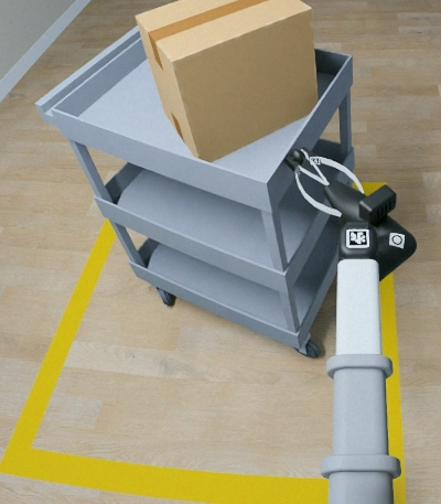

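Emit:
move(blocking=false, r1={"base":{"strafe_m":-0.08},"pace":"slow"}, cameras=[])

Emit:
wait(seconds=3, cameras=[])

Emit:
move(blocking=false, r1={"joints":{"arm_m":0.46},"pace":"slow"}, cameras=[])

Emit:
wait(seconds=3, cameras=["r1_head_camera"])

Scene clock: 1997.90 s.
move: r1 moving
r1.base_odometry: x=+1.268 y=+0.040 heading=+1.391
r1.turned_by_wheels: +0.000
r1.turned_by_imu: +0.000
r1.base_tilt: forward=-1.6 right=+1.3
r1.lidar_m: 0.71 0.72 2.13 2.04 1.44 1.07 1.00 1.05 0.75 0.70 0.76 1.05
r1.base_status: strafe_m moving
r1.joint_positions: lift_m=+0.687 arm_m=+0.340 wrist_yaw_rad=+0.747 wrist_pitch_rad=+0.003 wrist_roll_rad=+0.002 gripper_m=-0.019
r1.joint_status: not commanded
r1.measured_speeds: translate_m=+0.000 strafe_m=-0.056 rotate_rad=+0.001 lift_m=+0.000 arm_m=+0.000 wrist_yaw_rad=+0.000 wrist_pitch_rad=+0.000 wrist_roll_rad=+0.000
r1.motor_effort: lift_m=+24(24) arm_m=+5(5) wheel_0=+5(8) wheel_1=-6(8) wheel_2=+0(2)
r1.servo_current: wrist_yaw_rad=52(59) wrist_pitch_rad=46(52) wrist_roll_rad=52(52) gripper_m=52(59)
r1.hand_pose: x=+0.7818 y=+0.1318 z=+0.8638 quat_wxyz=(+0.931, +0.000, +0.002, +0.365) (m; r1's base frame)
r1.wrist_depth_mm: - - - - 368 - - / - - 377 375 370 - - / - - 379 375 368 - - / - - 382 377 368 - - / - 683 382 377 373 357 389 / - 212 216 198 282 330 389 / - 204 180 183 162 1808 421
r2: as last shown
r2.base_tilt: forward=-0.7 right=+0.0
r2.lidar_m: 1.16 0.33 0.30 3.27 3.39 4.59 - 2.15 1.54 1.44 1.52 1.21
r2.motor_effort: lift_m=+21(21) arm_m=-4(4) wheel_0=+12(12) wheel_1=-3(3) wheel_2=-3(4)
r2.servo_current: wrist_yaw_rad=33(59) wrist_pitch_rad=52(52) wrist_roll_rad=39(59) gripper_m=104(111)
r2.wrist_depth_mm: - - 243 163 238 238 237 / - - 244 164 241 239 239 / - - 245 165 243 241 241 / - - 247 167 244 243 242 / - - 248 166 245 245 244 / - - 186 167 182 246 245 / - - 251 - 249 247 246
pictures: none
No camera images: "cameras" was empty.

Scene clock: 1999.33 s.
earlier move: r1 done
r1.base_odometry: x=+1.332 y=+0.028 heading=+1.391
r1.turned_by_wheels: +0.000
r1.turned_by_imu: +0.000
r1.base_tilt: forward=-1.5 right=+1.2
r1.lidar_m: 0.82 0.74 2.18 2.11 1.48 1.05 1.01 0.98 0.70 0.65 0.67 0.96
r1.base_status: done
r1.joint_positions: lift_m=+0.687 arm_m=+0.340 wrist_yaw_rad=+0.747 wrist_pitch_rad=+0.003 wrist_roll_rad=+0.002 gripper_m=-0.019
r1.joint_status: not commanded
r1.measured_speeds: all 0
r1.motor_effort: lift_m=+24(24) arm_m=+5(5) wheel_0=+3(9) wheel_1=-3(8) wheel_2=+0(2)
r1.servo_current: wrist_yaw_rad=39(72) wrist_pitch_rad=46(52) wrist_roll_rad=59(72) gripper_m=52(59)
r1.hand_pose: x=+0.7818 y=+0.1318 z=+0.8638 quat_wxyz=(+0.931, +0.000, +0.002, +0.365) (m; r1's base frame)
r1.wrist_depth_mm: - - - - - - - / - 427 424 413 413 - - / - 424 418 418 413 - - / - 430 424 415 413 - - / - 424 421 418 382 427 - / - 263 276 199 368 436 - / - 250 183 180 154 449 1983
r2.base_odometry: x=-2.319 y=-2.388 heading=-2.139
r2.turned_by_wheels: +0.000
r2.turned_by_imu: +0.000
r2.base_tilt: forward=-0.7 right=+0.0
r2.lidar_m: 1.15 0.33 0.32 3.29 3.40 4.55 - 2.15 1.56 1.46 1.51 1.22
r2.base_status: not commanded
r2.joint_positions: lift_m=+0.840 arm_m=+0.000 wrist_yaw_rad=+1.653 wrist_pitch_rad=+0.008 wrist_roll_rad=+0.000 gripper_m=-0.024
r2.joint_status: not commanded
r2.measured_speeds: all 0
r2.motor_effort: lift_m=+21(21) arm_m=-4(4) wheel_0=+11(12) wheel_1=-2(3) wheel_2=-4(4)
r2.servo_current: wrist_yaw_rad=46(72) wrist_pitch_rad=46(59) wrist_roll_rad=46(59) gripper_m=104(111)
r2.hand_pose: x=+0.2344 y=+0.2946 z=+1.0157 quat_wxyz=(+0.677, -0.003, +0.003, +0.736) (m; r2's base frame)
r2.wrist_depth_mm: - - 242 163 239 238 238 / - - 244 164 241 239 238 / - - 246 164 242 241 240 / - - 247 167 245 243 242 / - - 249 166 246 245 244 / - - 187 167 182 247 245 / - - 252 - 249 249 248
wait: 1.43 of 3 s (r1 has come to rest)
pictures: none
No camera images: "cameras" was empty.

Scene clock: 1999.83 s.
move: r1 moving
r1.base_odometry: x=+1.332 y=+0.028 heading=+1.391
r1.turned_by_wheels: +0.000
r1.turned_by_imu: +0.000
r1.base_tilt: forward=-1.5 right=+1.3
r1.lidar_m: 0.83 0.74 2.22 2.11 1.44 1.04 1.00 0.96 0.69 0.66 0.70 0.98
r1.base_status: not commanded
r1.joint_positions: lift_m=+0.687 arm_m=+0.353 wrist_yaw_rad=+0.747 wrist_pitch_rad=+0.003 wrist_roll_rad=+0.002 gripper_m=-0.019
r1.joint_status: arm_m moving
r1.measured_speeds: translate_m=+0.000 strafe_m=+0.000 rotate_rad=+0.000 lift_m=+0.000 arm_m=+0.049 wrist_yaw_rad=+0.000 wrist_pitch_rad=+0.000 wrist_roll_rad=+0.000
r1.motor_effort: lift_m=+24(24) arm_m=+5(7) wheel_0=+3(3) wheel_1=-3(3) wheel_2=+0(0)
r1.servo_current: wrist_yaw_rad=52(65) wrist_pitch_rad=39(46) wrist_roll_rad=52(65) gripper_m=52(52)
r1.hand_pose: x=+0.7944 y=+0.1318 z=+0.8638 quat_wxyz=(+0.931, +0.000, +0.002, +0.365) (m; r1's base frame)
r1.wrist_depth_mm: - - - - - - - / - 415 413 404 404 - - / - 418 413 407 402 - - / - 418 418 410 407 - - / - 421 413 407 377 421 - / - 257 273 199 362 424 - / 1921 250 277 184 154 452 -
r2: as last shown
r2.base_tilt: forward=-0.7 right=+0.1
r2.lidar_m: 1.15 0.34 0.31 3.27 3.40 4.58 - 2.15 1.55 1.47 1.52 1.21
r2.motor_effort: lift_m=+21(21) arm_m=-4(4) wheel_0=+12(12) wheel_1=-3(3) wheel_2=-4(4)
r2.servo_current: wrist_yaw_rad=39(59) wrist_pitch_rad=52(52) wrist_roll_rad=46(52) gripper_m=98(104)
r2.wrist_depth_mm: - - 242 163 240 238 236 / - - 244 164 240 240 239 / - - 245 164 243 241 240 / - - 246 167 244 242 242 / - - 249 166 246 246 243 / - - 187 167 182 247 245 / - - 252 - 249 247 246
pictures: none
No camera images: "cameras" was empty.

Scene clock: 2001.80 s.
earlier move: r1 done
r1.base_odometry: x=+1.332 y=+0.028 heading=+1.391
r1.turned_by_wheels: +0.000
r1.turned_by_imu: +0.000
r1.base_tilt: forward=-1.6 right=+1.3
r1.lidar_m: 0.83 0.75 2.18 2.10 1.45 1.05 1.02 0.94 0.70 0.65 0.70 0.96
r1.base_status: not commanded
r1.joint_positions: lift_m=+0.687 arm_m=+0.460 wrist_yaw_rad=+0.747 wrist_pitch_rad=+0.003 wrist_roll_rad=+0.002 gripper_m=-0.019
r1.joint_status: all done
r1.measured_speeds: all 0
r1.motor_effort: lift_m=+24(24) arm_m=+5(8) wheel_0=+3(3) wheel_1=-3(3) wheel_2=+0(0)
r1.servo_current: wrist_yaw_rad=52(65) wrist_pitch_rad=39(52) wrist_roll_rad=39(65) gripper_m=46(59)
r1.hand_pose: x=+0.9017 y=+0.1318 z=+0.8638 quat_wxyz=(+0.931, +0.000, +0.002, +0.365) (m; r1's base frame)
r1.wrist_depth_mm: 334 325 324 320 - - - / 332 329 324 324 - - - / 334 330 327 324 - - - / 336 329 327 322 - - - / 336 332 329 324 418 - - / 206 225 236 198 315 359 - / 204 216 238 183 154 1863 -
r2.base_odometry: x=-2.319 y=-2.388 heading=-2.139
r2.turned_by_wheels: +0.000
r2.turned_by_imu: +0.000
r2.base_tilt: forward=-0.7 right=+0.1
r2.lidar_m: 1.14 0.33 0.32 3.28 3.41 4.57 - 2.13 1.54 1.48 1.53 1.22
r2.base_status: not commanded
r2.joint_positions: lift_m=+0.840 arm_m=+0.000 wrist_yaw_rad=+1.653 wrist_pitch_rad=+0.008 wrist_roll_rad=+0.000 gripper_m=-0.024
r2.joint_status: not commanded
r2.measured_speeds: all 0
r2.motor_effort: lift_m=+21(21) arm_m=-4(4) wheel_0=+12(12) wheel_1=-3(3) wheel_2=-3(4)
r2.servo_current: wrist_yaw_rad=59(59) wrist_pitch_rad=46(59) wrist_roll_rad=39(59) gripper_m=104(111)
r2.hand_pose: x=+0.2344 y=+0.2946 z=+1.0157 quat_wxyz=(+0.677, -0.003, +0.003, +0.736) (m; r2's base frame)
r2.wrist_depth_mm: - - 242 163 240 238 237 / - - 244 164 241 239 239 / - - 245 164 244 242 239 / - - 247 167 244 244 241 / - - 249 166 246 244 243 / - - 187 167 182 246 246 / - - 252 - 248 247 246
wait: 1.97 of 3 s (r1 has come to rest)
pictures: r1_head_camera
Images, in order (width x height): r1_head_camera 420x560.

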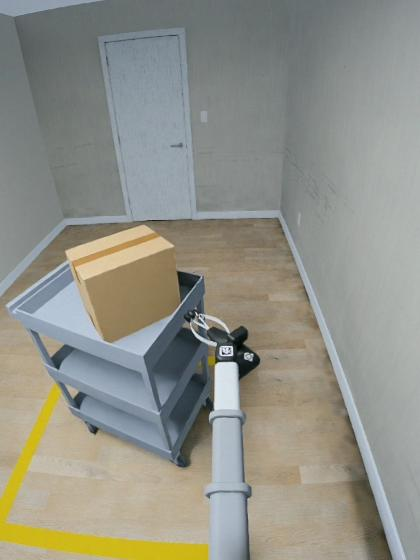

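Emit:
move(blocking=false, r1={"base":{"strafe_m":0.2},"pace":"slow"}, cameras=[])

Emit:
wait(seconds=4, cameras=["r1_head_camera"])

Emit:
zoom_image(camera="r1_head_camera", region=[0, 240, 280, 560])

Scene clock: 2006.70 s.
move: r1 moving
r1.base_odometry: x=+1.318 y=+0.031 heading=+1.391
r1.turned_by_wheels: +0.000
r1.turned_by_imu: +0.000
r1.base_tilt: forward=-1.6 right=+1.3
r1.lidar_m: 0.80 0.71 2.17 2.10 1.45 1.05 1.01 0.97 0.70 0.67 0.70 0.98
r1.base_status: strafe_m moving
r1.joint_positions: lift_m=+0.687 arm_m=+0.460 wrist_yaw_rad=+0.747 wrist_pitch_rad=+0.003 wrist_roll_rad=+0.002 gripper_m=-0.019
r1.joint_status: not commanded
r1.measured_speeds: translate_m=+0.000 strafe_m=+0.056 rotate_rad=+0.001 lift_m=+0.000 arm_m=+0.000 wrist_yaw_rad=+0.000 wrist_pitch_rad=+0.000 wrist_roll_rad=+0.000
r1.motor_effort: lift_m=+24(24) arm_m=+5(5) wheel_0=-8(9) wheel_1=+3(7) wheel_2=+0(2)
r1.servo_current: wrist_yaw_rad=65(65) wrist_pitch_rad=39(52) wrist_roll_rad=59(59) gripper_m=46(52)
r1.hand_pose: x=+0.9017 y=+0.1318 z=+0.8638 quat_wxyz=(+0.931, +0.000, +0.002, +0.365) (m; r1's base frame)
r1.wrist_depth_mm: 324 320 314 315 - - - / 325 320 317 314 - - - / 325 322 317 314 - - - / 325 322 319 314 - - - / 329 324 320 314 439 375 - / 200 211 224 198 293 345 - / 194 206 231 180 154 357 -
r2: as last shown
r2.base_tilt: forward=-0.7 right=+0.0
r2.lidar_m: 1.15 0.36 0.31 3.26 3.42 4.56 - 2.15 1.53 1.47 1.51 1.23
r2.motor_effort: lift_m=+21(21) arm_m=-4(4) wheel_0=+11(12) wheel_1=-2(3) wheel_2=-4(4)
r2.servo_current: wrist_yaw_rad=52(59) wrist_pitch_rad=46(52) wrist_roll_rad=46(52) gripper_m=98(104)
r2.wrist_depth_mm: - - 244 163 240 237 237 / - - 244 164 243 240 240 / - - 245 164 242 241 241 / - - 248 168 244 242 241 / - - 249 166 246 245 244 / - - 187 167 183 246 245 / - - 251 - 248 247 247
pictures: none
No camera images: "cameras" was empty.

Scene clock: 2009.37 s.
earlier move: r1 done
r1.base_odometry: x=+1.136 y=+0.064 heading=+1.391
r1.turned_by_wheels: +0.000
r1.turned_by_imu: +0.000
r1.base_tilt: forward=-1.6 right=+1.3
r1.lidar_m: 0.81 0.78 2.00 1.89 1.45 1.05 1.00 1.03 0.90 0.85 0.89 1.24
r1.base_status: done
r1.joint_positions: lift_m=+0.687 arm_m=+0.460 wrist_yaw_rad=+0.747 wrist_pitch_rad=+0.003 wrist_roll_rad=+0.002 gripper_m=-0.019
r1.joint_status: not commanded
r1.measured_speeds: all 0
r1.motor_effort: lift_m=+24(24) arm_m=+5(5) wheel_0=-2(18) wheel_1=+3(7) wheel_2=-1(8)
r1.servo_current: wrist_yaw_rad=39(72) wrist_pitch_rad=46(52) wrist_roll_rad=39(65) gripper_m=46(52)
r1.hand_pose: x=+0.9018 y=+0.1318 z=+0.8638 quat_wxyz=(+0.931, +0.000, +0.002, +0.365) (m; r1's base frame)
r1.wrist_depth_mm: - - 355 325 304 - - / - 379 351 327 306 - - / - 382 353 327 306 - - / - 382 355 332 309 - - / - 379 355 332 307 421 373 / 202 211 216 199 250 267 283 / 202 207 183 183 179 271 286
r2.base_odometry: x=-2.319 y=-2.388 heading=-2.139
r2.turned_by_wheels: +0.000
r2.turned_by_imu: +0.000
r2.base_tilt: forward=-0.7 right=+0.1
r2.lidar_m: 1.16 0.32 0.30 3.29 3.38 4.59 - 2.13 1.55 1.45 1.53 1.22
r2.base_status: not commanded
r2.joint_positions: lift_m=+0.840 arm_m=+0.000 wrist_yaw_rad=+1.653 wrist_pitch_rad=+0.008 wrist_roll_rad=+0.000 gripper_m=-0.024
r2.joint_status: not commanded
r2.measured_speeds: all 0
r2.motor_effort: lift_m=+21(21) arm_m=-4(4) wheel_0=+12(12) wheel_1=-3(3) wheel_2=-3(4)
r2.servo_current: wrist_yaw_rad=46(59) wrist_pitch_rad=52(59) wrist_roll_rad=39(59) gripper_m=98(111)
r2.hand_pose: x=+0.2344 y=+0.2946 z=+1.0157 quat_wxyz=(+0.677, -0.003, +0.003, +0.736) (m; r2's base frame)
r2.wrist_depth_mm: - - 242 163 239 237 236 / - - 243 164 241 241 238 / - - 245 164 242 241 240 / - - 247 167 245 243 242 / - - 248 167 245 245 244 / - - 186 167 182 247 245 / - - 252 - 249 246 247
wait: 2.67 of 4 s (r1 has come to rest)
pictures: r1_head_camera
Images, in order (width x height): r1_head_camera 420x560.

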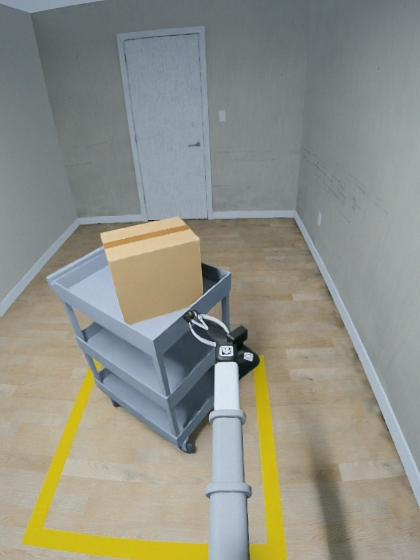

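Scaled by 1.575 from the camera's 420x560 image, which has a finer 600x800 frame.

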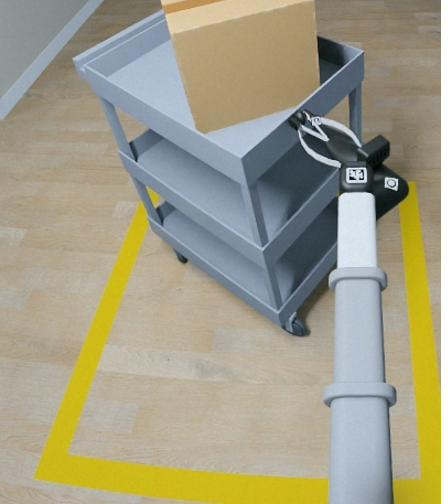

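Emit:
move(blocking=false, r1={"base":{"strafe_m":-0.12},"pace":"slow"}, cameras=[])

Emit:
wait(seconds=3, cameras=[])

Emit:
move(blocking=false, r1={"joints":{"arm_m":0.0,"wrist_yaw_rad":0.0}}, cameras=[])

Emit:
wait(seconds=3, cameras=["r1_head_camera"])

Emit:
zoom_image(camera="r1_head_camera", region=[0, 240, 280, 560])

Scene clock: 2027.93 s.
move: r1 moving
r1.base_odometry: x=+1.150 y=+0.061 heading=+1.392
r1.turned_by_wheels: +0.000
r1.turned_by_imu: +0.000
r1.base_tilt: forward=-1.6 right=+1.3
r1.lidar_m: 0.83 0.80 2.01 1.90 1.45 1.05 1.01 1.06 0.89 0.84 0.89 1.23
r1.base_status: strafe_m moving
r1.joint_positions: lift_m=+0.687 arm_m=+0.460 wrist_yaw_rad=+0.747 wrist_pitch_rad=+0.003 wrist_roll_rad=+0.002 gripper_m=-0.019
r1.joint_status: not commanded
r1.measured_speeds: translate_m=+0.000 strafe_m=-0.056 rotate_rad=+0.001 lift_m=+0.000 arm_m=+0.000 wrist_yaw_rad=+0.000 wrist_pitch_rad=+0.000 wrist_roll_rad=+0.000
r1.motor_effort: lift_m=+24(24) arm_m=+5(5) wheel_0=+6(6) wheel_1=-6(7) wheel_2=+0(1)
r1.servo_current: wrist_yaw_rad=46(52) wrist_pitch_rad=39(52) wrist_roll_rad=33(65) gripper_m=46(52)
r1.hand_pose: x=+0.9018 y=+0.1318 z=+0.8638 quat_wxyz=(+0.931, +0.000, +0.002, +0.365) (m; r1's base frame)
r1.wrist_depth_mm: - - 364 334 309 - - / - 387 355 332 310 - - / - 387 362 334 314 - - / - 392 362 334 314 - - / - 384 362 338 312 413 379 / 208 220 227 198 259 278 294 / 210 217 180 184 171 279 297
r2: as last shown
r2.base_tilt: forward=-0.7 right=+0.0
r2.lidar_m: 1.14 0.34 0.32 3.27 3.40 4.56 - 2.15 1.54 1.46 1.50 1.21
r2.motor_effort: lift_m=+21(21) arm_m=-4(4) wheel_0=+11(12) wheel_1=-3(3) wheel_2=-4(4)
r2.servo_current: wrist_yaw_rad=46(52) wrist_pitch_rad=46(52) wrist_roll_rad=46(59) gripper_m=111(111)
r2.wrist_depth_mm: - - 242 163 240 238 237 / - - 244 164 240 240 239 / - - 245 164 242 241 240 / - - 246 167 244 244 241 / - - 248 166 246 244 244 / - - 187 167 182 246 245 / - - 251 - 249 246 247
pictures: none
No camera images: "cameras" was empty.

Scene clock: 2029.80 s.
earlier move: r1 done
r1.base_odometry: x=+1.254 y=+0.042 heading=+1.392
r1.turned_by_wheels: +0.000
r1.turned_by_imu: +0.000
r1.base_tilt: forward=-1.6 right=+1.3
r1.lidar_m: 0.91 0.84 2.09 2.02 1.45 1.06 1.01 1.07 0.78 0.72 0.78 1.07
r1.base_status: done
r1.joint_positions: lift_m=+0.687 arm_m=+0.460 wrist_yaw_rad=+0.747 wrist_pitch_rad=+0.003 wrist_roll_rad=+0.002 gripper_m=-0.019
r1.joint_status: not commanded
r1.measured_speeds: all 0
r1.motor_effort: lift_m=+24(24) arm_m=+5(5) wheel_0=+4(9) wheel_1=-1(7) wheel_2=+1(2)
r1.servo_current: wrist_yaw_rad=46(65) wrist_pitch_rad=39(52) wrist_roll_rad=59(65) gripper_m=52(59)
r1.hand_pose: x=+0.9018 y=+0.1318 z=+0.8638 quat_wxyz=(+0.931, +0.000, +0.002, +0.365) (m; r1's base frame)
r1.wrist_depth_mm: - - - - - - - / - 436 407 384 - - - / - 439 407 384 - - - / - 442 407 384 - - - / - 439 402 343 364 442 - / 286 303 312 198 357 382 - / 286 297 163 165 154 1863 -
r2.base_odometry: x=-2.319 y=-2.388 heading=-2.139
r2.turned_by_wheels: +0.000
r2.turned_by_imu: +0.000
r2.base_tilt: forward=-0.6 right=+0.0
r2.lidar_m: 1.16 0.33 0.32 3.29 3.39 4.58 - 2.14 1.55 1.46 1.54 1.23
r2.base_status: not commanded
r2.joint_positions: lift_m=+0.840 arm_m=+0.000 wrist_yaw_rad=+1.653 wrist_pitch_rad=+0.008 wrist_roll_rad=+0.000 gripper_m=-0.024
r2.joint_status: not commanded
r2.measured_speeds: all 0
r2.motor_effort: lift_m=+21(21) arm_m=-4(4) wheel_0=+12(12) wheel_1=-3(3) wheel_2=-4(4)
r2.servo_current: wrist_yaw_rad=52(59) wrist_pitch_rad=52(59) wrist_roll_rad=46(65) gripper_m=104(111)
r2.hand_pose: x=+0.2344 y=+0.2946 z=+1.0157 quat_wxyz=(+0.677, -0.003, +0.003, +0.736) (m; r2's base frame)
r2.wrist_depth_mm: - - 242 163 239 239 238 / - - 244 164 241 240 238 / - - 245 164 243 241 239 / - - 247 167 243 243 242 / - - 249 166 246 243 243 / - - 187 167 182 247 244 / - - 251 - 249 246 246
wait: 1.87 of 3 s (r1 has come to rest)
pictures: none
No camera images: "cameras" was empty.

Scene clock: 2030.30 s.
move: r1 moving
r1.base_odometry: x=+1.254 y=+0.042 heading=+1.392
r1.turned_by_wheels: +0.000
r1.turned_by_imu: +0.000
r1.base_tilt: forward=-1.6 right=+1.3
r1.lidar_m: 0.93 0.84 2.12 2.03 1.46 1.07 1.01 1.04 0.77 0.73 0.79 1.07
r1.base_status: not commanded
r1.joint_positions: lift_m=+0.687 arm_m=+0.409 wrist_yaw_rad=+0.173 wrist_pitch_rad=+0.003 wrist_roll_rad=+0.002 gripper_m=-0.019
r1.joint_status: arm_m moving; wrist_yaw_rad moving
r1.measured_speeds: translate_m=+0.000 strafe_m=+0.000 rotate_rad=+0.000 lift_m=+0.000 arm_m=-0.195 wrist_yaw_rad=-1.606 wrist_pitch_rad=+0.000 wrist_roll_rad=+0.000
r1.motor_effort: lift_m=+24(24) arm_m=-4(8) wheel_0=+4(4) wheel_1=-1(1) wheel_2=+1(1)
r1.servo_current: wrist_yaw_rad=85(130) wrist_pitch_rad=46(46) wrist_roll_rad=59(59) gripper_m=46(52)
r1.hand_pose: x=+0.8794 y=-0.0366 z=+0.8638 quat_wxyz=(+0.996, +0.001, +0.002, +0.086) (m; r1's base frame)
r1.wrist_depth_mm: - - - - - - - / 399 415 - - - - - / 402 418 - - - - - / 404 421 - - - - - / 402 407 469 - - - - / 345 387 424 198 - - - / 334 370 180 179 154 1863 -
r2: as last shown
r2.base_tilt: forward=-0.7 right=+0.1
r2.lidar_m: 1.15 0.31 0.29 3.28 3.38 4.56 - 2.17 1.55 1.47 1.53 1.23
r2.motor_effort: lift_m=+21(21) arm_m=-4(4) wheel_0=+11(12) wheel_1=-3(3) wheel_2=-3(4)
r2.servo_current: wrist_yaw_rad=33(52) wrist_pitch_rad=52(52) wrist_roll_rad=46(59) gripper_m=98(111)
r2.wrist_depth_mm: - - 242 163 239 238 238 / - - 243 164 240 239 238 / - - 245 164 243 241 240 / - - 247 167 244 242 241 / - - 249 166 246 244 244 / - - 186 167 182 247 244 / - - 251 - 248 246 246
pictures: none
No camera images: "cameras" was empty.

Scene clock: 2032.23 s.
earlier move: r1 done
r1.base_odometry: x=+1.254 y=+0.042 heading=+1.392
r1.turned_by_wheels: +0.000
r1.turned_by_imu: +0.000
r1.base_tilt: forward=-1.6 right=+1.3
r1.lidar_m: 0.96 0.82 2.12 2.02 1.43 1.07 1.00 1.06 0.78 0.73 0.76 1.07
r1.base_status: not commanded
r1.joint_positions: lift_m=+0.687 arm_m=+0.000 wrist_yaw_rad=+0.003 wrist_pitch_rad=+0.003 wrist_roll_rad=+0.002 gripper_m=-0.019
r1.joint_status: all done
r1.measured_speeds: all 0
r1.motor_effort: lift_m=+24(24) arm_m=-5(8) wheel_0=+4(4) wheel_1=-1(1) wheel_2=+1(1)
r1.servo_current: wrist_yaw_rad=52(130) wrist_pitch_rad=46(52) wrist_roll_rad=59(65) gripper_m=52(52)
r1.hand_pose: x=+0.4596 y=-0.0867 z=+0.8638 quat_wxyz=(+1.000, +0.001, +0.002, +0.001) (m; r1's base frame)
r1.wrist_depth_mm: - - - - - - - / - - - - - - - / 715 778 - - - - - / 715 768 - - - - - / 609 - - - - - - / - - 209 198 181 - - / - 132 171 183 154 - -
r2.base_odometry: x=-2.319 y=-2.388 heading=-2.139
r2.turned_by_wheels: +0.000
r2.turned_by_imu: +0.000
r2.base_tilt: forward=-0.7 right=+0.0
r2.lidar_m: 1.13 0.28 0.33 3.28 3.39 4.59 - 2.14 1.55 1.47 1.53 1.21
r2.base_status: not commanded
r2.joint_positions: lift_m=+0.840 arm_m=+0.000 wrist_yaw_rad=+1.653 wrist_pitch_rad=+0.008 wrist_roll_rad=+0.000 gripper_m=-0.024
r2.joint_status: not commanded
r2.measured_speeds: all 0
r2.motor_effort: lift_m=+21(21) arm_m=-4(4) wheel_0=+12(12) wheel_1=-3(3) wheel_2=-4(4)
r2.servo_current: wrist_yaw_rad=46(65) wrist_pitch_rad=46(59) wrist_roll_rad=52(59) gripper_m=98(111)
r2.hand_pose: x=+0.2344 y=+0.2946 z=+1.0157 quat_wxyz=(+0.677, -0.003, +0.003, +0.736) (m; r2's base frame)
r2.wrist_depth_mm: - - 242 163 239 238 237 / - - 243 163 241 240 238 / - - 246 164 242 242 240 / - - 247 167 244 242 242 / - - 250 166 246 244 244 / - - 187 167 182 246 244 / - - 251 - 250 246 246
wait: 1.93 of 3 s (r1 has come to rest)
pictures: r1_head_camera
Images, in order (width x height): r1_head_camera 420x560.

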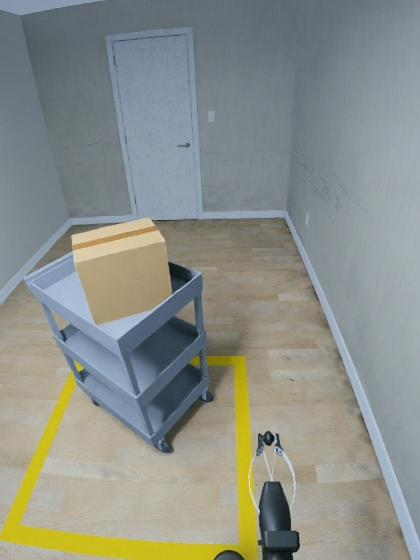

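Scaled by 1.575 from the camera's 420x560 image, which has a finer 600x800 frame.

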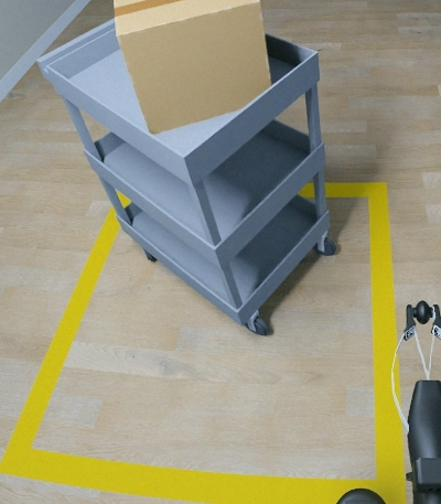

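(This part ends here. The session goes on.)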